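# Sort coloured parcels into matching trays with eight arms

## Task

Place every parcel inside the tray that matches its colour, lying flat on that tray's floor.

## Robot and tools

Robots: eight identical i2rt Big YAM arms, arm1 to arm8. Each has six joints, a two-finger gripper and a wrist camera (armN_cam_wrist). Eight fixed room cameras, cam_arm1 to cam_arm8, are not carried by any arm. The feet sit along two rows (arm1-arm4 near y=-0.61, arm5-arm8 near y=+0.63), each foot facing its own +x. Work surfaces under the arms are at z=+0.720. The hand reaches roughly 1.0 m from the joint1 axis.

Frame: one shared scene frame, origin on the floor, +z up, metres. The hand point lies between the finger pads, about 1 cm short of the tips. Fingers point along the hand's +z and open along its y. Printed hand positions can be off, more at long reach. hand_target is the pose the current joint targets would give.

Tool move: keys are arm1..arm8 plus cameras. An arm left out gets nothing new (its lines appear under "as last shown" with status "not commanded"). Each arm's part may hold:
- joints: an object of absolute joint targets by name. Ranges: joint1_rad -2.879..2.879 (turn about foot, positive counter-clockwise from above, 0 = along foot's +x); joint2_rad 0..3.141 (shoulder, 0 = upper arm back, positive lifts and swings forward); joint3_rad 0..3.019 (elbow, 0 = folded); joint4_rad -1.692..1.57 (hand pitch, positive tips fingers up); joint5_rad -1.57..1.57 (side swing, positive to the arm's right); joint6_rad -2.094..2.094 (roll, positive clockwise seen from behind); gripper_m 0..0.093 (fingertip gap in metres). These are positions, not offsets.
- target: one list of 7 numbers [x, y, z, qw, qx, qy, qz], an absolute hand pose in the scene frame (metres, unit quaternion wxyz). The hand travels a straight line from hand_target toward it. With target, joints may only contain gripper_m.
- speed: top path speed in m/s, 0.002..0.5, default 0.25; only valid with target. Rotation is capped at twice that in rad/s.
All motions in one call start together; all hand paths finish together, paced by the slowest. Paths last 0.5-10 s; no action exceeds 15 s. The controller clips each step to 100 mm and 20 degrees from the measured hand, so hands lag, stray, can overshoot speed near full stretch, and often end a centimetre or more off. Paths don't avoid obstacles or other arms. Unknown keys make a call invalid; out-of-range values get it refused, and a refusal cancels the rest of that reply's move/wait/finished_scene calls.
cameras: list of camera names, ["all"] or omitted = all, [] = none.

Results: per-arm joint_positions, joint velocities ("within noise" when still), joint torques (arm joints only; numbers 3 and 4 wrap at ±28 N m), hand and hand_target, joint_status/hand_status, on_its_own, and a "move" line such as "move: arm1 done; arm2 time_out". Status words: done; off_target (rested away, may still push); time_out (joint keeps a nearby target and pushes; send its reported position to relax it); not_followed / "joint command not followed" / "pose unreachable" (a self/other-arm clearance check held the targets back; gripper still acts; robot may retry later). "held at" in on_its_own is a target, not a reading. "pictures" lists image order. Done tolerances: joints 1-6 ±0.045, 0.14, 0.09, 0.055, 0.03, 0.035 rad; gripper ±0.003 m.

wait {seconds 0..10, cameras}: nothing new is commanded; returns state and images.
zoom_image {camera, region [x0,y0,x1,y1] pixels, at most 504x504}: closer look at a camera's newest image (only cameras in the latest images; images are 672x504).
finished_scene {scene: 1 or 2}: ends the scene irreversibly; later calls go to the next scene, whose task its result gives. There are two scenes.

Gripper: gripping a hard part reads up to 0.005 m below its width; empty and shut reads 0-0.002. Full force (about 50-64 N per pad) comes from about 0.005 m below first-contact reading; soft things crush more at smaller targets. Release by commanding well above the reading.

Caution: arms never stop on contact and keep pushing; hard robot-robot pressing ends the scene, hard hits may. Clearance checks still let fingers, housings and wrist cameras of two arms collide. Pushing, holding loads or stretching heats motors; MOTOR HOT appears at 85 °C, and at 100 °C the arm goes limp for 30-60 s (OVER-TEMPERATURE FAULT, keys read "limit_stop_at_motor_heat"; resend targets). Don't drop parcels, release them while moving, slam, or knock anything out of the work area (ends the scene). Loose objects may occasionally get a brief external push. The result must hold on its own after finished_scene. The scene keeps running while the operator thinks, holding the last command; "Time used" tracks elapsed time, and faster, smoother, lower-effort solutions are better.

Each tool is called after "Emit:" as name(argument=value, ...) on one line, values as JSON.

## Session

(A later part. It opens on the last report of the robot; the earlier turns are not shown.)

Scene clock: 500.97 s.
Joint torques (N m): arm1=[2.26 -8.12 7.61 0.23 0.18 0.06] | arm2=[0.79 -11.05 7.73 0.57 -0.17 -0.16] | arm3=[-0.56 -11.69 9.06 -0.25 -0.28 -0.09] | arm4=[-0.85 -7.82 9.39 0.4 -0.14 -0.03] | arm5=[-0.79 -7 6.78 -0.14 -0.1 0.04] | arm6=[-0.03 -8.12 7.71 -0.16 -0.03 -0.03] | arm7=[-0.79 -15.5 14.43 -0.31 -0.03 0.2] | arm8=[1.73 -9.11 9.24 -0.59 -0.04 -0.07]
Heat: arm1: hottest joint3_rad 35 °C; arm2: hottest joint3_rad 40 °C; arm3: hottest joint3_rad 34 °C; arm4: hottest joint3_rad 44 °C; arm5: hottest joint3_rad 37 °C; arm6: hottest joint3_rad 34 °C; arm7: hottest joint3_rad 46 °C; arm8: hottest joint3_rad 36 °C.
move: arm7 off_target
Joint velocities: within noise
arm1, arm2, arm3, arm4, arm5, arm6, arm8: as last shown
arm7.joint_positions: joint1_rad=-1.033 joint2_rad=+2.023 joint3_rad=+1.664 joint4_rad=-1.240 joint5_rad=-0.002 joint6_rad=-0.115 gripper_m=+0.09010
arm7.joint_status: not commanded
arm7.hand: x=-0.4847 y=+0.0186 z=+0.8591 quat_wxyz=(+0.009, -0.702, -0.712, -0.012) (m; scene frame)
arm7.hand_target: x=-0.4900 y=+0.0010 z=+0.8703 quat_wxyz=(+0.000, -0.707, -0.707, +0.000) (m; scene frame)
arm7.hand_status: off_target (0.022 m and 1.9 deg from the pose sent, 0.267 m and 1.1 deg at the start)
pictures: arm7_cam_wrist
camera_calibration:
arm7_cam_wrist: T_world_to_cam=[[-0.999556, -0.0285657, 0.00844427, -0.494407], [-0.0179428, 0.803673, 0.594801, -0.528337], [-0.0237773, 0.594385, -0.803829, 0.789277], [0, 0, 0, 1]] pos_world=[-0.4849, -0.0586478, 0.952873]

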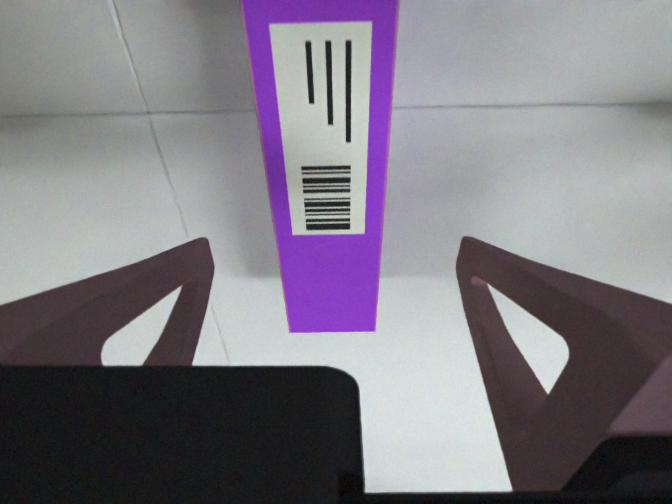

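Emit:
move(arm7={"target":[-0.488,-0.01,0.79,0,0.7071,0.7071,0]}, cameras=[])

Emit:
move(arm7={"target":[-0.488,-0.01,0.748,0,0.7071,0.7071,0],"speed":0.15}, cameras=[])

Emit:
move(arm7={"joints":{"gripper_m":0.03}}, cameras=[])

Emit:
move(arm7={"target":[-0.49,0.01,0.88,0,0.7071,0.7071,0]}, cameras=[])

Emit:
move(arm7={"target":[-0.462,0.257,0.94,0,0.7071,0.7071,0],"speed":0.35}, cameras=["arm7_cam_wrist"])

Emit:
move(arm7={"joints":{"joint1_rad":2.164,"joint6_rad":0.0}}, cameras=[])

Emit:
move(arm7={"target":[-0.393,1.306,0.89,0,0.6903,-0.7236,0],"speed":0.3}, cameras=["arm7_cam_wrist","cam_arm7"])

Scene clock: 516.50 s.
Joint torques (N m): arm1=[2.55 -7.53 7.68 0.2 0.16 0.07] | arm2=[0.85 -11.05 7.73 0.57 -0.17 -0.16] | arm3=[-0.5 -11.75 9.06 -0.27 -0.28 -0.1] | arm4=[-0.85 -7.82 9.39 0.4 -0.15 -0.03] | arm5=[-0.97 -7.24 6.72 -0.09 -0.09 -0.02] | arm6=[-0.03 -8.18 7.69 -0.16 -0.04 -0.02] | arm7=[-0.38 -17.08 10.76 0.57 -0.03 0.21] | arm8=[1.85 -9 9.2 -0.55 -0.05 -0.06]
Heat: arm1: hottest joint3_rad 35 °C; arm2: hottest joint3_rad 39 °C; arm3: hottest joint3_rad 34 °C; arm4: hottest joint3_rad 44 °C; arm5: hottest joint3_rad 37 °C; arm6: hottest joint3_rad 34 °C; arm7: hottest joint3_rad 48 °C; arm8: hottest joint3_rad 36 °C.
move: arm7 off_target
Joint velocities: within noise
arm1, arm2, arm3, arm4, arm5, arm6, arm8: as last shown
arm7.joint_positions: joint1_rad=-1.033 joint2_rad=+2.144 joint3_rad=+1.664 joint4_rad=-1.113 joint5_rad=-0.002 joint6_rad=-0.112 gripper_m=+0.09010
arm7.joint_status: not commanded
arm7.hand: x=-0.4866 y=+0.0006 z=+0.7873 quat_wxyz=(+0.007, -0.703, -0.711, -0.010) (m; scene frame)
arm7.hand_target: x=-0.4880 y=-0.0098 z=+0.7903 quat_wxyz=(+0.000, -0.707, -0.707, +0.000) (m; scene frame)
arm7.hand_status: off_target (0.011 m and 1.5 deg from the pose sent, 0.075 m and 1.9 deg at the start)
pictures: none
No camera images: "cameras" was empty.

Scene clock: 517.60 s.
Joint torques (N m): arm1=[2.32 -7.82 7.73 0.24 0.16 0.07] | arm2=[0.79 -11.05 7.72 0.57 -0.17 -0.16] | arm3=[-0.56 -11.63 9.05 -0.25 -0.29 -0.1] | arm4=[-0.85 -7.82 9.4 0.39 -0.14 -0.03] | arm5=[-0.56 -7.3 6.82 -0.34 -0.08 0.05] | arm6=[-0.03 -8.23 7.71 -0.17 -0.03 -0.02] | arm7=[-0.38 -16.56 8.31 0.58 -0.02 0.21] | arm8=[1.73 -9.17 9.28 -0.55 -0.04 -0.07]
Heat: arm1: hottest joint3_rad 35 °C; arm2: hottest joint3_rad 39 °C; arm3: hottest joint3_rad 34 °C; arm4: hottest joint3_rad 44 °C; arm5: hottest joint3_rad 37 °C; arm6: hottest joint3_rad 34 °C; arm7: hottest joint3_rad 48 °C; arm8: hottest joint3_rad 36 °C.
move: arm7 off_target
Joint velocities: within noise
arm1, arm2, arm4, arm5, arm6, arm8: as last shown
arm3.joint_positions: joint1_rad=+0.225 joint2_rad=+1.309 joint3_rad=+1.092 joint4_rad=-1.349 joint5_rad=-0.004 joint6_rad=-0.378 gripper_m=+0.08998
arm3.joint_status: not commanded
arm3.hand: x=+0.0976 y=-0.4764 z=+0.9360 quat_wxyz=(-0.002, +1.000, -0.004, +0.001) (m; scene frame)
arm3.hand_target: x=+0.0999 y=-0.4789 z=+0.9399 quat_wxyz=(+0.000, +1.000, +0.000, +0.000) (m; scene frame)
arm3.hand_status: not commanded
arm7.joint_positions: joint1_rad=-1.033 joint2_rad=+2.191 joint3_rad=+1.664 joint4_rad=-1.034 joint5_rad=-0.002 joint6_rad=-0.112 gripper_m=+0.09010
arm7.joint_status: not commanded
arm7.hand: x=-0.4879 y=-0.0116 z=+0.7589 quat_wxyz=(-0.003, -0.704, -0.711, +0.003) (m; scene frame)
arm7.hand_target: x=-0.4880 y=-0.0098 z=+0.7481 quat_wxyz=(+0.000, -0.707, -0.707, +0.000) (m; scene frame)
arm7.hand_status: off_target (0.011 m and 0.7 deg from the pose sent, 0.041 m and 1.6 deg at the start)
pictures: none
No camera images: "cameras" was empty.

Scene clock: 518.23 s.
Joint torques (N m): arm1=[2.73 -7.77 7.71 0.34 0.17 0.07] | arm2=[0.79 -11.05 7.73 0.57 -0.17 -0.16] | arm3=[-0.56 -11.75 9.06 -0.28 -0.3 -0.09] | arm4=[-0.79 -7.82 9.39 0.39 -0.14 -0.03] | arm5=[-0.62 -7.71 6.52 -0.12 -0.08 0.02] | arm6=[-0.15 -8.18 7.69 -0.14 -0.03 -0.02] | arm7=[-0.32 -16.62 8.35 0.5 -0.02 0.2] | arm8=[1.55 -9.11 9.24 -0.53 -0.06 -0.06]
Heat: arm1: hottest joint3_rad 35 °C; arm2: hottest joint3_rad 39 °C; arm3: hottest joint3_rad 34 °C; arm4: hottest joint3_rad 44 °C; arm5: hottest joint3_rad 37 °C; arm6: hottest joint3_rad 34 °C; arm7: hottest joint3_rad 48 °C; arm8: hottest joint3_rad 36 °C.
move: arm7 off_target
Joint velocities: within noise
arm1, arm2, arm3, arm4, arm5, arm6, arm8: as last shown
arm7.joint_positions: joint1_rad=-1.033 joint2_rad=+2.191 joint3_rad=+1.664 joint4_rad=-1.033 joint5_rad=-0.002 joint6_rad=-0.111 gripper_m=+0.05967
arm7.joint_status: gripper_m off_target (ended at +0.05971, target +0.03000)
arm7.hand: x=-0.4879 y=-0.0118 z=+0.7589 quat_wxyz=(-0.003, -0.704, -0.710, +0.003) (m; scene frame)
arm7.hand_target: x=-0.4880 y=-0.0099 z=+0.7481 quat_wxyz=(+0.000, -0.707, -0.707, +0.000) (m; scene frame)
arm7.hand_status: not commanded
pictures: none
No camera images: "cameras" was empty.

Scene clock: 519.70 s.
Joint torques (N m): arm1=[2.43 -7.82 7.75 0.24 0.17 0.07] | arm2=[0.79 -10.99 7.73 0.57 -0.17 -0.16] | arm3=[-0.5 -11.81 9.07 -0.27 -0.3 -0.1] | arm4=[-0.79 -7.82 9.39 0.4 -0.15 -0.03] | arm5=[-0.85 -7.47 6.58 -0.12 -0.07 0.06] | arm6=[-0.15 -8.18 7.71 -0.14 -0.03 -0.02] | arm7=[-1.08 -16.09 12.31 -0.18 -0.02 0.14] | arm8=[1.85 -8.94 9.31 -0.66 -0.05 -0.07]
Heat: arm1: hottest joint3_rad 35 °C; arm2: hottest joint3_rad 39 °C; arm3: hottest joint3_rad 34 °C; arm4: hottest joint3_rad 44 °C; arm5: hottest joint3_rad 37 °C; arm6: hottest joint3_rad 34 °C; arm7: hottest joint3_rad 48 °C; arm8: hottest joint3_rad 36 °C.
move: arm7 off_target
Joint velocities: within noise
arm1.joint_positions: joint1_rad=-1.554 joint2_rad=+1.317 joint3_rad=+1.073 joint4_rad=-1.319 joint5_rad=+0.004 joint6_rad=-0.044 gripper_m=+0.07989
arm1.joint_status: not commanded
arm1.hand: x=-2.2975 y=-0.9390 z=+0.9450 quat_wxyz=(-0.005, -0.823, -0.568, +0.006) (m; scene frame)
arm1.hand_target: x=-2.2921 y=-0.9369 z=+0.9400 quat_wxyz=(+0.000, -0.821, -0.570, +0.000) (m; scene frame)
arm1.hand_status: not commanded
arm2, arm3, arm5, arm6, arm8: as last shown
arm4.joint_positions: joint1_rad=-1.886 joint2_rad=+1.307 joint3_rad=+1.097 joint4_rad=-1.359 joint5_rad=-0.013 joint6_rad=-0.017 gripper_m=+0.07991
arm4.joint_status: not commanded
arm4.hand: x=+1.9068 y=-0.9002 z=+0.9423 quat_wxyz=(-0.001, -0.443, -0.897, +0.001) (m; scene frame)
arm4.hand_target: x=+1.9040 y=-0.8999 z=+0.9400 quat_wxyz=(+0.000, -0.442, -0.897, +0.000) (m; scene frame)
arm4.hand_status: not commanded
arm7.joint_positions: joint1_rad=-1.033 joint2_rad=+2.003 joint3_rad=+1.664 joint4_rad=-1.246 joint5_rad=-0.002 joint6_rad=-0.111 gripper_m=+0.05967
arm7.joint_status: not commanded
arm7.hand: x=-0.4847 y=+0.0190 z=+0.8708 quat_wxyz=(+0.005, -0.704, -0.710, -0.007) (m; scene frame)
arm7.hand_target: x=-0.4900 y=+0.0103 z=+0.8802 quat_wxyz=(+0.000, -0.707, -0.707, +0.000) (m; scene frame)
arm7.hand_status: off_target (0.014 m and 1.1 deg from the pose sent, 0.123 m and 0.7 deg at the start)
pictures: none
No camera images: "cameras" was empty.

Scene clock: 521.33 s.
Joint torques (N m): arm1=[2.14 -7.82 7.65 0.31 0.19 0.03] | arm2=[0.85 -11.05 7.73 0.57 -0.17 -0.16] | arm3=[-0.5 -11.63 9.06 -0.28 -0.3 -0.09] | arm4=[-0.85 -7.82 9.39 0.39 -0.14 -0.03] | arm5=[-0.62 -7.77 6.71 -0.24 -0.09 0.07] | arm6=[-0.03 -8.18 7.69 -0.17 -0.03 -0.03] | arm7=[-0.73 -9.05 8.57 -0.24 -0.03 0.17] | arm8=[1.61 -9.47 9.25 -0.54 -0.06 -0.06]
Heat: arm1: hottest joint3_rad 35 °C; arm2: hottest joint3_rad 39 °C; arm3: hottest joint3_rad 34 °C; arm4: hottest joint3_rad 44 °C; arm5: hottest joint3_rad 37 °C; arm6: hottest joint3_rad 34 °C; arm7: hottest joint3_rad 48 °C; arm8: hottest joint3_rad 36 °C.
move: arm7 done
Joint velocities: within noise
arm1, arm2, arm3, arm4, arm5, arm6, arm8: as last shown
arm7.joint_positions: joint1_rad=-1.033 joint2_rad=+1.342 joint3_rad=+1.006 joint4_rad=-1.219 joint5_rad=-0.002 joint6_rad=-0.111 gripper_m=+0.05967
arm7.joint_status: not commanded
arm7.hand: x=-0.4610 y=+0.2497 z=+0.9413 quat_wxyz=(-0.005, -0.704, -0.710, +0.005) (m; scene frame)
arm7.hand_target: x=-0.4620 y=+0.2569 z=+0.9400 quat_wxyz=(+0.000, -0.707, -0.707, +0.000) (m; scene frame)
arm7.hand_status: done (0.007 m and 0.9 deg from the pose sent, 0.249 m and 1.1 deg at the start)
pictures: arm7_cam_wrist
camera_calibration:
arm7_cam_wrist: T_world_to_cam=[[-0.999596, -0.0246748, 0.0140948, -0.471137], [-0.0125758, 0.828907, 0.559245, -0.732847], [-0.0254825, 0.558842, -0.828883, 0.750262], [0, 0, 0, 1]] pos_world=[-0.461044, 0.17656, 1.03836]

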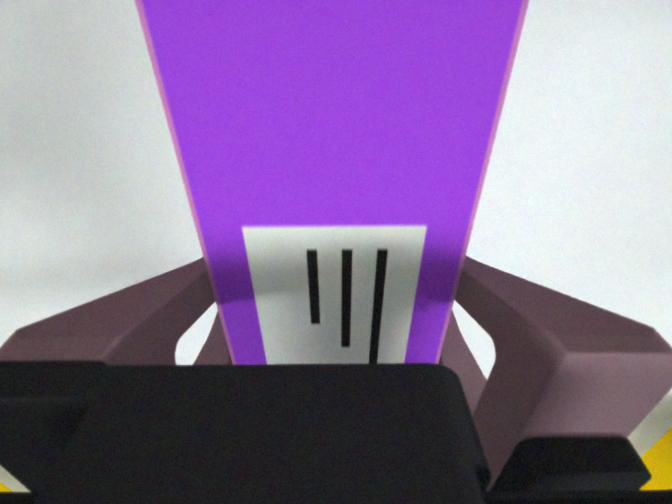

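Scene clock: 524.40 s.
Joint torques (N m): arm1=[2.08 -7.88 7.79 0.18 0.15 0.08] | arm2=[0.85 -11.05 7.72 0.55 -0.17 -0.16] | arm3=[-0.62 -11.69 9.03 -0.24 -0.28 -0.09] | arm4=[-0.79 -7.82 9.39 0.39 -0.15 -0.03] | arm5=[-0.85 -7 6.56 -0.14 -0.11 0.05] | arm6=[-0.09 -8.23 7.69 -0.17 -0.03 -0.02] | arm7=[-0.85 -9.05 8.59 -0.25 0.01 0.22] | arm8=[1.61 -9.23 9.29 -0.55 -0.05 -0.07]
Heat: arm1: hottest joint3_rad 35 °C; arm2: hottest joint3_rad 38 °C; arm3: hottest joint3_rad 34 °C; arm4: hottest joint3_rad 43 °C; arm5: hottest joint3_rad 37 °C; arm6: hottest joint3_rad 34 °C; arm7: hottest joint3_rad 47 °C; arm8: hottest joint3_rad 36 °C.
move: arm7 done
Joint velocities: within noise
arm1, arm2, arm3, arm4: as last shown
arm5.joint_positions: joint1_rad=+1.570 joint2_rad=+1.324 joint3_rad=+1.006 joint4_rad=-1.242 joint5_rad=+0.000 joint6_rad=-0.270 gripper_m=+0.08988
arm5.joint_status: not commanded
arm5.hand: x=+2.0704 y=+0.2950 z=+0.9370 quat_wxyz=(+0.002, +0.704, +0.710, -0.001) (m; scene frame)
arm5.hand_target: x=+2.0710 y=+0.2970 z=+0.9399 quat_wxyz=(+0.000, +0.707, +0.707, +0.000) (m; scene frame)
arm5.hand_status: not commanded
arm6.joint_positions: joint1_rad=-1.210 joint2_rad=+1.375 joint3_rad=+0.961 joint4_rad=-1.168 joint5_rad=+0.001 joint6_rad=-0.256 gripper_m=+0.08989
arm6.joint_status: not commanded
arm6.hand: x=+0.7580 y=+0.2785 z=+0.9331 quat_wxyz=(+0.003, -0.707, -0.707, -0.004) (m; scene frame)
arm6.hand_target: x=+0.7610 y=+0.2790 z=+0.9399 quat_wxyz=(+0.000, -0.707, -0.707, +0.000) (m; scene frame)
arm6.hand_status: not commanded
arm7.joint_positions: joint1_rad=+2.171 joint2_rad=+1.342 joint3_rad=+1.006 joint4_rad=-1.219 joint5_rad=-0.002 joint6_rad=-0.009 gripper_m=+0.05964
arm7.joint_status: all done
arm7.hand: x=-0.4090 y=+0.9808 z=+0.9433 quat_wxyz=(-0.006, +0.696, -0.718, -0.008) (m; scene frame)
arm7.hand_target: x=-0.4065 y=+0.9737 z=+0.9419 quat_wxyz=(-0.002, +0.690, -0.723, -0.002) (m; scene frame)
arm7.hand_status: not commanded
arm8.joint_positions: joint1_rad=+0.358 joint2_rad=+1.311 joint3_rad=+1.086 joint4_rad=-1.334 joint5_rad=-0.001 joint6_rad=-0.247 gripper_m=+0.08993
arm8.joint_status: not commanded
arm8.hand: x=-1.7511 y=+0.3012 z=+0.9406 quat_wxyz=(-0.004, -0.708, -0.707, +0.005) (m; scene frame)
arm8.hand_target: x=-1.7510 y=+0.3059 z=+0.9400 quat_wxyz=(+0.000, -0.707, -0.707, +0.000) (m; scene frame)
arm8.hand_status: not commanded
pictures: none
No camera images: "cameras" was empty.

Scene clock: 526.67 s.
Joint torques (N m): arm1=[2.32 -7.71 7.61 0.24 0.17 0.07] | arm2=[0.85 -10.99 7.72 0.57 -0.17 -0.16] | arm3=[-0.56 -11.75 9.07 -0.25 -0.3 -0.1] | arm4=[-0.85 -7.82 9.4 0.39 -0.15 -0.03] | arm5=[-0.85 -7.24 6.56 -0.17 -0.11 0.04] | arm6=[-0.03 -8.18 7.71 -0.16 -0.04 -0.02] | arm7=[-0.5 -17.49 15.5 -0.18 0.07 0.22] | arm8=[1.44 -9.23 9.29 -0.53 -0.05 -0.05]
Heat: arm1: hottest joint3_rad 35 °C; arm2: hottest joint3_rad 38 °C; arm3: hottest joint3_rad 34 °C; arm4: hottest joint3_rad 43 °C; arm5: hottest joint3_rad 37 °C; arm6: hottest joint3_rad 34 °C; arm7: hottest joint3_rad 48 °C; arm8: hottest joint3_rad 36 °C.
move: arm7 off_target
Joint velocities: within noise
arm1, arm3, arm4, arm5, arm6, arm8: as last shown
arm2.joint_positions: joint1_rad=-1.445 joint2_rad=+1.338 joint3_rad=+1.002 joint4_rad=-1.235 joint5_rad=+0.004 joint6_rad=-0.518 gripper_m=+0.08992
arm2.joint_status: not commanded
arm2.hand: x=-0.6690 y=-0.3130 z=+0.9408 quat_wxyz=(-0.001, +0.701, -0.713, +0.001) (m; scene frame)
arm2.hand_target: x=-0.6720 y=-0.3119 z=+0.9400 quat_wxyz=(+0.000, +0.707, -0.707, +0.000) (m; scene frame)
arm2.hand_status: not commanded
arm7.joint_positions: joint1_rad=+2.171 joint2_rad=+2.228 joint3_rad=+2.059 joint4_rad=-1.436 joint5_rad=-0.002 joint6_rad=-0.006 gripper_m=+0.05964
arm7.joint_status: not commanded
arm7.hand: x=-0.3967 y=+1.2891 z=+0.8797 quat_wxyz=(+0.012, +0.695, -0.719, +0.010) (m; scene frame)
arm7.hand_target: x=-0.3929 y=+1.3049 z=+0.8903 quat_wxyz=(-0.001, +0.690, -0.724, -0.001) (m; scene frame)
arm7.hand_status: off_target (0.020 m and 2.0 deg from the pose sent, 0.330 m and 1.4 deg at the start)
pictures: arm7_cam_wrist, cam_arm7
camera_calibration:
arm7_cam_wrist: T_world_to_cam=[[0.999794, -0.0176737, 0.00993978, 0.407489], [-0.0201154, -0.802718, 0.59602, 0.508897], [-0.00255503, -0.596097, -0.802908, 1.59501], [0, 0, 0, 1]] pos_world=[-0.393093, 1.36649, 0.973287]

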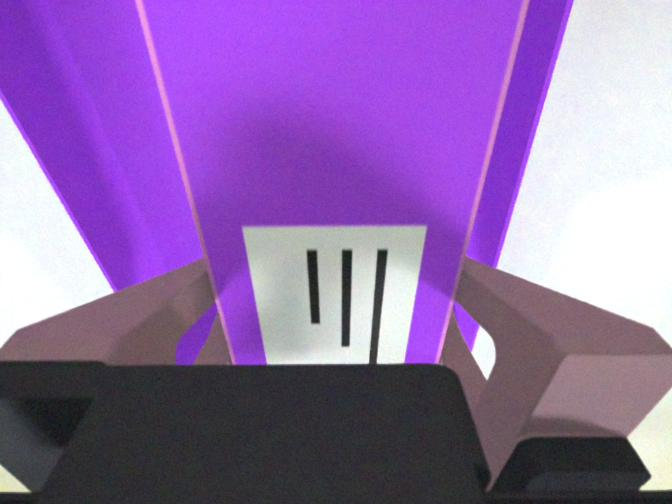

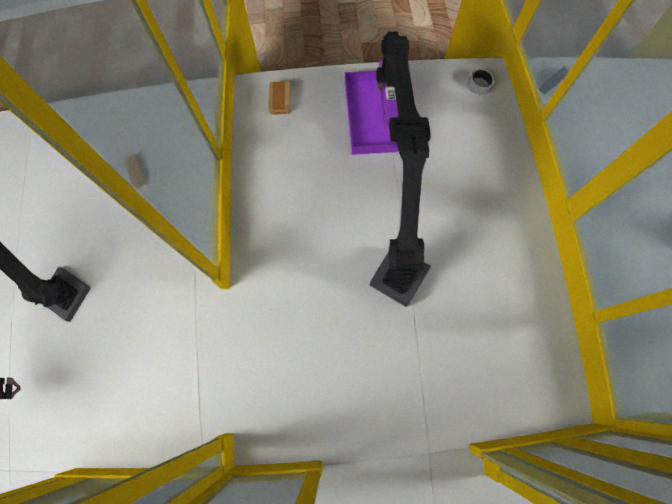

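Emit:
move(arm7={"target":[-0.413,1.314,0.87,0,0.6903,-0.7236,0],"speed":0.2}, cameras=["arm7_cam_wrist"])

Emit:
zoom_image(camera="arm7_cam_wrist", region=[0, 0, 504, 504])

Scene clock: 548.73 s.
Joint torques (N m): arm1=[2.2 -8 7.65 0.27 0.17 0.09] | arm2=[0.79 -10.99 7.72 0.57 -0.17 -0.16] | arm3=[-0.56 -11.81 9.03 -0.28 -0.28 -0.1] | arm4=[-0.85 -7.82 9.39 0.4 -0.14 -0.03] | arm5=[-0.91 -7.3 6.58 -0.06 -0.08 0] | arm6=[-0.09 -8.18 7.69 -0.16 -0.04 -0.03] | arm7=[0.15 -18.37 15.41 0.36 0.05 0.23] | arm8=[1.79 -9.11 9.25 -0.59 -0.06 -0.08]
Heat: arm1: hottest joint3_rad 35 °C; arm2: hottest joint3_rad 37 °C; arm3: hottest joint3_rad 34 °C; arm4: hottest joint3_rad 43 °C; arm5: hottest joint3_rad 37 °C; arm6: hottest joint3_rad 34 °C; arm7: hottest joint3_rad 54 °C; arm8: hottest joint3_rad 36 °C.
move: arm7 off_target
Joint velocities: within noise
arm1, arm2, arm3, arm4, arm5, arm6, arm8: as last shown
arm7.joint_positions: joint1_rad=+2.191 joint2_rad=+2.269 joint3_rad=+2.067 joint4_rad=-1.431 joint5_rad=-0.002 joint6_rad=+0.023 gripper_m=+0.05964
arm7.joint_status: not commanded
arm7.hand: x=-0.4103 y=+1.2907 z=+0.8562 quat_wxyz=(+0.022, +0.692, -0.722, +0.020) (m; scene frame)
arm7.hand_target: x=-0.4129 y=+1.3123 z=+0.8706 quat_wxyz=(+0.000, +0.690, -0.724, +0.000) (m; scene frame)
arm7.hand_status: off_target (0.027 m and 3.4 deg from the pose sent, 0.031 m and 2.0 deg at the start)
pictures: arm7_cam_wrist
camera_calibration:
arm7_cam_wrist: T_world_to_cam=[[0.999598, -0.0261081, 0.0110918, 0.431198], [-0.027377, -0.785542, 0.618202, 0.479713], [-0.00742697, -0.618257, -0.785941, 1.58919], [0, 0, 0, 1]] pos_world=[-0.406088, 1.37062, 0.947666]

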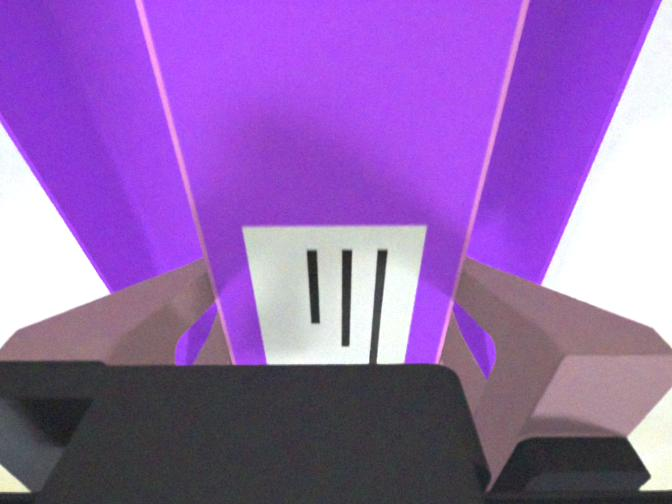

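Scaled by 1.000.

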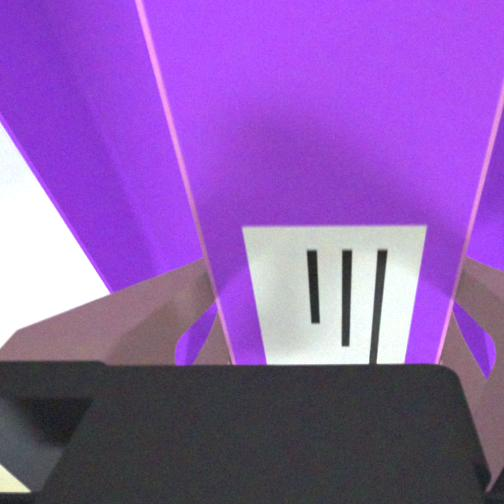

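Centred.

Emit:
move(arm7={"target":[-0.414,1.312,0.79,0,0.6903,-0.7236,0],"speed":0.2}, cameras=[])

Emit:
move(arm7={"target":[-0.414,1.308,0.75,0,0.6903,-0.7236,0],"speed":0.07}, cameras=["arm7_cam_wrist"])

Scene clock: 554.47 s.
Joint torques (N m): arm1=[2.2 -7.82 7.64 0.31 0.17 0.08] | arm2=[0.79 -11.05 7.72 0.57 -0.17 -0.16] | arm3=[-0.56 -11.75 9.06 -0.25 -0.29 -0.09] | arm4=[-0.79 -7.82 9.39 0.39 -0.14 -0.03] | arm5=[-0.38 -7.65 6.68 -0.25 -0.12 0.08] | arm6=[-0.03 -8.12 7.71 -0.16 -0.03 -0.03] | arm7=[0.26 -19.31 9.42 0.4 0.07 0.2] | arm8=[1.67 -9.05 9.24 -0.59 -0.04 -0.06]
Heat: arm1: hottest joint3_rad 35 °C; arm2: hottest joint3_rad 37 °C; arm3: hottest joint3_rad 34 °C; arm4: hottest joint3_rad 43 °C; arm5: hottest joint3_rad 37 °C; arm6: hottest joint3_rad 34 °C; arm7: hottest joint3_rad 54 °C; arm8: hottest joint3_rad 36 °C.
move: arm7 done
Joint velocities: within noise
arm1, arm2, arm3, arm4, arm5, arm6, arm8: as last shown
arm7.joint_positions: joint1_rad=+2.191 joint2_rad=+2.337 joint3_rad=+2.029 joint4_rad=-1.268 joint5_rad=-0.002 joint6_rad=+0.024 gripper_m=+0.05964
arm7.joint_status: not commanded
arm7.hand: x=-0.4100 y=+1.3108 z=+0.7955 quat_wxyz=(+0.002, +0.691, -0.722, +0.000) (m; scene frame)
arm7.hand_target: x=-0.4138 y=+1.3120 z=+0.7901 quat_wxyz=(+0.000, +0.690, -0.724, +0.000) (m; scene frame)
arm7.hand_status: done (0.007 m and 0.3 deg from the pose sent, 0.070 m and 3.4 deg at the start)
pictures: none
No camera images: "cameras" was empty.

Scene clock: 555.70 s.
Joint torques (N m): arm1=[2.32 -8.18 7.77 0.14 0.17 0.08] | arm2=[0.85 -11.05 7.72 0.57 -0.17 -0.16] | arm3=[-0.56 -11.58 9.05 -0.27 -0.29 -0.1] | arm4=[-0.79 -7.82 9.39 0.4 -0.14 -0.03] | arm5=[-0.91 -7.47 6.61 -0.14 -0.1 0.02] | arm6=[0.03 -8.18 7.68 -0.17 -0.03 -0.02] | arm7=[0.21 -18.61 8.64 0.57 0.07 0.21] | arm8=[1.61 -9.17 9.22 -0.59 -0.05 -0.07]
Heat: arm1: hottest joint3_rad 35 °C; arm2: hottest joint3_rad 37 °C; arm3: hottest joint3_rad 34 °C; arm4: hottest joint3_rad 43 °C; arm5: hottest joint3_rad 37 °C; arm6: hottest joint3_rad 34 °C; arm7: hottest joint3_rad 54 °C; arm8: hottest joint3_rad 36 °C.
move: arm7 off_target
Joint velocities: within noise
arm1, arm2, arm4, arm5, arm6, arm8: as last shown
arm3.joint_positions: joint1_rad=+0.225 joint2_rad=+1.309 joint3_rad=+1.092 joint4_rad=-1.349 joint5_rad=-0.004 joint6_rad=-0.378 gripper_m=+0.08998
arm3.joint_status: not commanded
arm3.hand: x=+0.0976 y=-0.4764 z=+0.9360 quat_wxyz=(-0.002, +1.000, -0.004, +0.001) (m; scene frame)
arm3.hand_target: x=+0.0999 y=-0.4789 z=+0.9399 quat_wxyz=(+0.000, +1.000, +0.000, +0.000) (m; scene frame)
arm3.hand_status: not commanded
arm7.joint_positions: joint1_rad=+2.191 joint2_rad=+2.359 joint3_rad=+1.984 joint4_rad=-1.185 joint5_rad=-0.002 joint6_rad=+0.025 gripper_m=+0.05964
arm7.joint_status: not commanded
arm7.hand: x=-0.4100 y=+1.3110 z=+0.7646 quat_wxyz=(-0.004, +0.691, -0.723, -0.006) (m; scene frame)
arm7.hand_target: x=-0.4138 y=+1.3076 z=+0.7501 quat_wxyz=(+0.000, +0.690, -0.724, +0.000) (m; scene frame)
arm7.hand_status: off_target (0.015 m and 0.8 deg from the pose sent, 0.046 m and 0.3 deg at the start)
pictures: arm7_cam_wrist
camera_calibration:
arm7_cam_wrist: T_world_to_cam=[[0.999528, -0.0288398, 0.0105663, 0.43635], [-0.0298122, -0.82818, 0.559669, 0.651935], [-0.00738998, -0.55972, -0.828649, 1.48568], [0, 0, 0, 1]] pos_world=[-0.405729, 1.38407, 0.861629]

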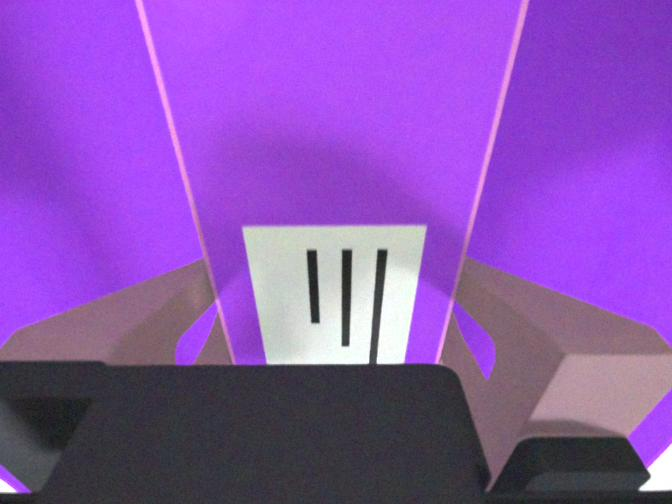

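Emit:
move(arm7={"target":[-0.414,1.306,0.742,0,0.6903,-0.7236,0],"speed":0.06}, cameras=[])

Emit:
move(arm7={"joints":{"gripper_m":0.08}}, cameras=[])

Emit:
move(arm7={"target":[-0.41,1.3,0.89,0,0.6903,-0.7236,0]}, cameras=["arm7_cam_wrist","cam_arm7"])

Scene clock: 563.40 s.
Joint torques (N m): arm1=[2.37 -8.06 7.69 0.2 0.19 0.09] | arm2=[0.85 -11.05 7.73 0.55 -0.17 -0.16] | arm3=[-0.5 -11.69 9.07 -0.27 -0.29 -0.09] | arm4=[-0.79 -7.82 9.39 0.39 -0.14 -0.03] | arm5=[-0.62 -7.41 6.56 -0.14 -0.04 0.02] | arm6=[-0.09 -8.23 7.71 -0.16 -0.03 -0.03] | arm7=[0.09 -18.26 7.65 0.87 0.07 0.2] | arm8=[1.67 -9.05 9.32 -0.59 -0.04 -0.06]
Heat: arm1: hottest joint3_rad 35 °C; arm2: hottest joint3_rad 37 °C; arm3: hottest joint3_rad 34 °C; arm4: hottest joint3_rad 43 °C; arm5: hottest joint3_rad 37 °C; arm6: hottest joint3_rad 34 °C; arm7: hottest joint3_rad 52 °C; arm8: hottest joint3_rad 36 °C.
move: arm7 off_target
Joint velocities: within noise
arm1, arm2, arm3, arm4, arm5, arm6, arm8: as last shown
arm7.joint_positions: joint1_rad=+2.191 joint2_rad=+2.359 joint3_rad=+1.979 joint4_rad=-1.176 joint5_rad=-0.002 joint6_rad=+0.025 gripper_m=+0.05964
arm7.joint_status: not commanded
arm7.hand: x=-0.4100 y=+1.3116 z=+0.7630 quat_wxyz=(-0.005, +0.691, -0.723, -0.007) (m; scene frame)
arm7.hand_target: x=-0.4138 y=+1.3054 z=+0.7423 quat_wxyz=(+0.000, +0.690, -0.724, +0.000) (m; scene frame)
arm7.hand_status: off_target (0.022 m and 1.1 deg from the pose sent, 0.024 m and 0.8 deg at the start)
pictures: none
No camera images: "cameras" was empty.

Scene clock: 564.00 s.
Joint torques (N m): arm1=[2.55 -8.12 7.66 0.16 0.19 0.05] | arm2=[0.85 -11.05 7.73 0.57 -0.17 -0.16] | arm3=[-0.56 -11.69 9.07 -0.29 -0.29 -0.1] | arm4=[-0.85 -7.82 9.39 0.4 -0.14 -0.03] | arm5=[-0.91 -7.18 6.58 -0.29 -0.09 0.04] | arm6=[-0.03 -8.12 7.69 -0.16 -0.04 -0.03] | arm7=[0.15 -18.37 8.36 0.57 0.07 0.21] | arm8=[1.61 -8.94 9.28 -0.55 -0.05 -0.07]
Heat: arm1: hottest joint3_rad 35 °C; arm2: hottest joint3_rad 37 °C; arm3: hottest joint3_rad 34 °C; arm4: hottest joint3_rad 43 °C; arm5: hottest joint3_rad 37 °C; arm6: hottest joint3_rad 34 °C; arm7: hottest joint3_rad 52 °C; arm8: hottest joint3_rad 36 °C.
move: arm7 done
Joint velocities: within noise
arm1.joint_positions: joint1_rad=-1.554 joint2_rad=+1.317 joint3_rad=+1.073 joint4_rad=-1.319 joint5_rad=+0.004 joint6_rad=-0.044 gripper_m=+0.07989
arm1.joint_status: not commanded
arm1.hand: x=-2.2975 y=-0.9390 z=+0.9450 quat_wxyz=(-0.005, -0.823, -0.568, +0.006) (m; scene frame)
arm1.hand_target: x=-2.2921 y=-0.9369 z=+0.9400 quat_wxyz=(+0.000, -0.821, -0.570, +0.000) (m; scene frame)
arm1.hand_status: not commanded
arm2, arm3, arm5, arm6, arm8: as last shown
arm4.joint_positions: joint1_rad=-1.886 joint2_rad=+1.307 joint3_rad=+1.097 joint4_rad=-1.359 joint5_rad=-0.013 joint6_rad=-0.017 gripper_m=+0.07991
arm4.joint_status: not commanded
arm4.hand: x=+1.9068 y=-0.9002 z=+0.9423 quat_wxyz=(-0.001, -0.443, -0.897, +0.001) (m; scene frame)
arm4.hand_target: x=+1.9040 y=-0.8999 z=+0.9400 quat_wxyz=(+0.000, -0.442, -0.897, +0.000) (m; scene frame)
arm4.hand_status: not commanded
arm7.joint_positions: joint1_rad=+2.191 joint2_rad=+2.359 joint3_rad=+1.971 joint4_rad=-1.166 joint5_rad=-0.002 joint6_rad=+0.025 gripper_m=+0.07985
arm7.joint_status: all done
arm7.hand: x=-0.4100 y=+1.3108 z=+0.7601 quat_wxyz=(-0.006, +0.691, -0.723, -0.008) (m; scene frame)
arm7.hand_target: x=-0.4138 y=+1.3055 z=+0.7425 quat_wxyz=(+0.000, +0.690, -0.724, +0.000) (m; scene frame)
arm7.hand_status: not commanded
pictures: none
No camera images: "cameras" was empty.

Scene clock: 565.50 s.
Joint torques (N m): arm1=[2.37 -7.77 7.64 0.18 0.17 0.06] | arm2=[0.85 -10.99 7.73 0.57 -0.17 -0.16] | arm3=[-0.56 -11.69 9.05 -0.27 -0.29 -0.1] | arm4=[-0.85 -7.82 9.39 0.4 -0.14 -0.03] | arm5=[-0.38 -7.94 6.61 -0.05 -0.09 0.07] | arm6=[-0.03 -8.18 7.71 -0.14 -0.03 -0.02] | arm7=[0.03 -18.43 14.57 -0.42 0.06 0.15] | arm8=[1.79 -9.23 9.29 -0.57 -0.03 -0.07]
Heat: arm1: hottest joint3_rad 35 °C; arm2: hottest joint3_rad 37 °C; arm3: hottest joint3_rad 34 °C; arm4: hottest joint3_rad 43 °C; arm5: hottest joint3_rad 37 °C; arm6: hottest joint3_rad 34 °C; arm7: hottest joint3_rad 52 °C; arm8: hottest joint3_rad 36 °C.
move: arm7 off_target
Joint velocities: within noise
arm1, arm2, arm3, arm4, arm5, arm6, arm8: as last shown
arm7.joint_positions: joint1_rad=+2.191 joint2_rad=+2.218 joint3_rad=+2.032 joint4_rad=-1.421 joint5_rad=-0.002 joint6_rad=+0.025 gripper_m=+0.07993
arm7.joint_status: not commanded
arm7.hand: x=-0.4104 y=+1.2854 z=+0.8764 quat_wxyz=(+0.013, +0.691, -0.723, +0.011) (m; scene frame)
arm7.hand_target: x=-0.4099 y=+1.2991 z=+0.8902 quat_wxyz=(+0.000, +0.690, -0.724, +0.000) (m; scene frame)
arm7.hand_status: off_target (0.020 m and 1.9 deg from the pose sent, 0.130 m and 1.1 deg at the start)
pictures: arm7_cam_wrist, cam_arm7
camera_calibration:
arm7_cam_wrist: T_world_to_cam=[[0.999528, -0.0286985, 0.0109926, 0.434316], [-0.0295808, -0.801467, 0.597308, 0.500924], [-0.00833163, -0.597351, -0.801937, 1.58854], [0, 0, 0, 1]] pos_world=[-0.406058, 1.36286, 0.969931]

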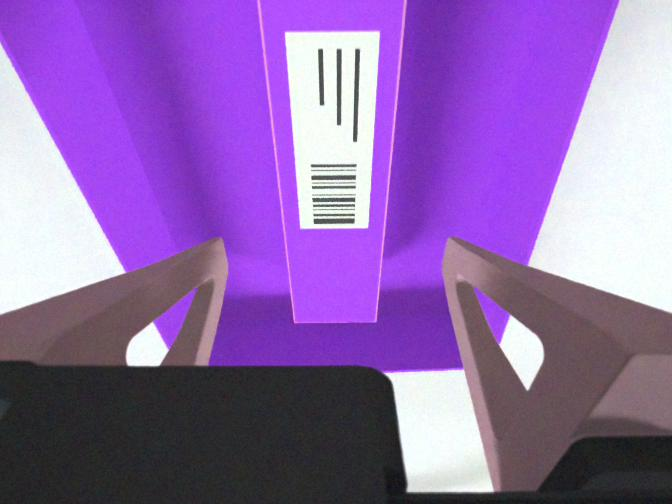

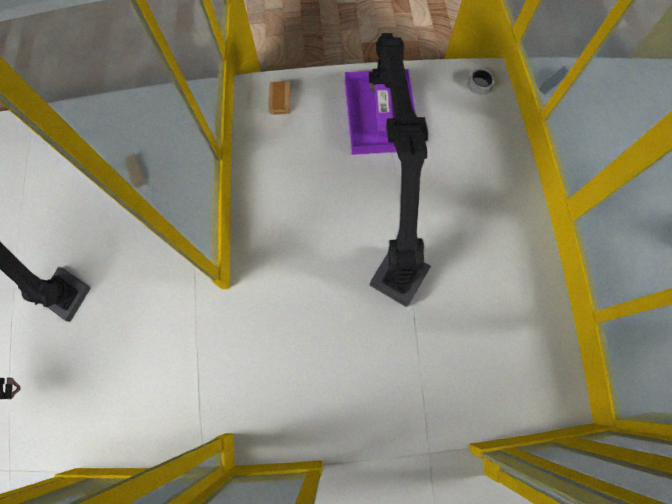

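Emit:
finished_scene(scene=2)

The scene is finished: the task was done.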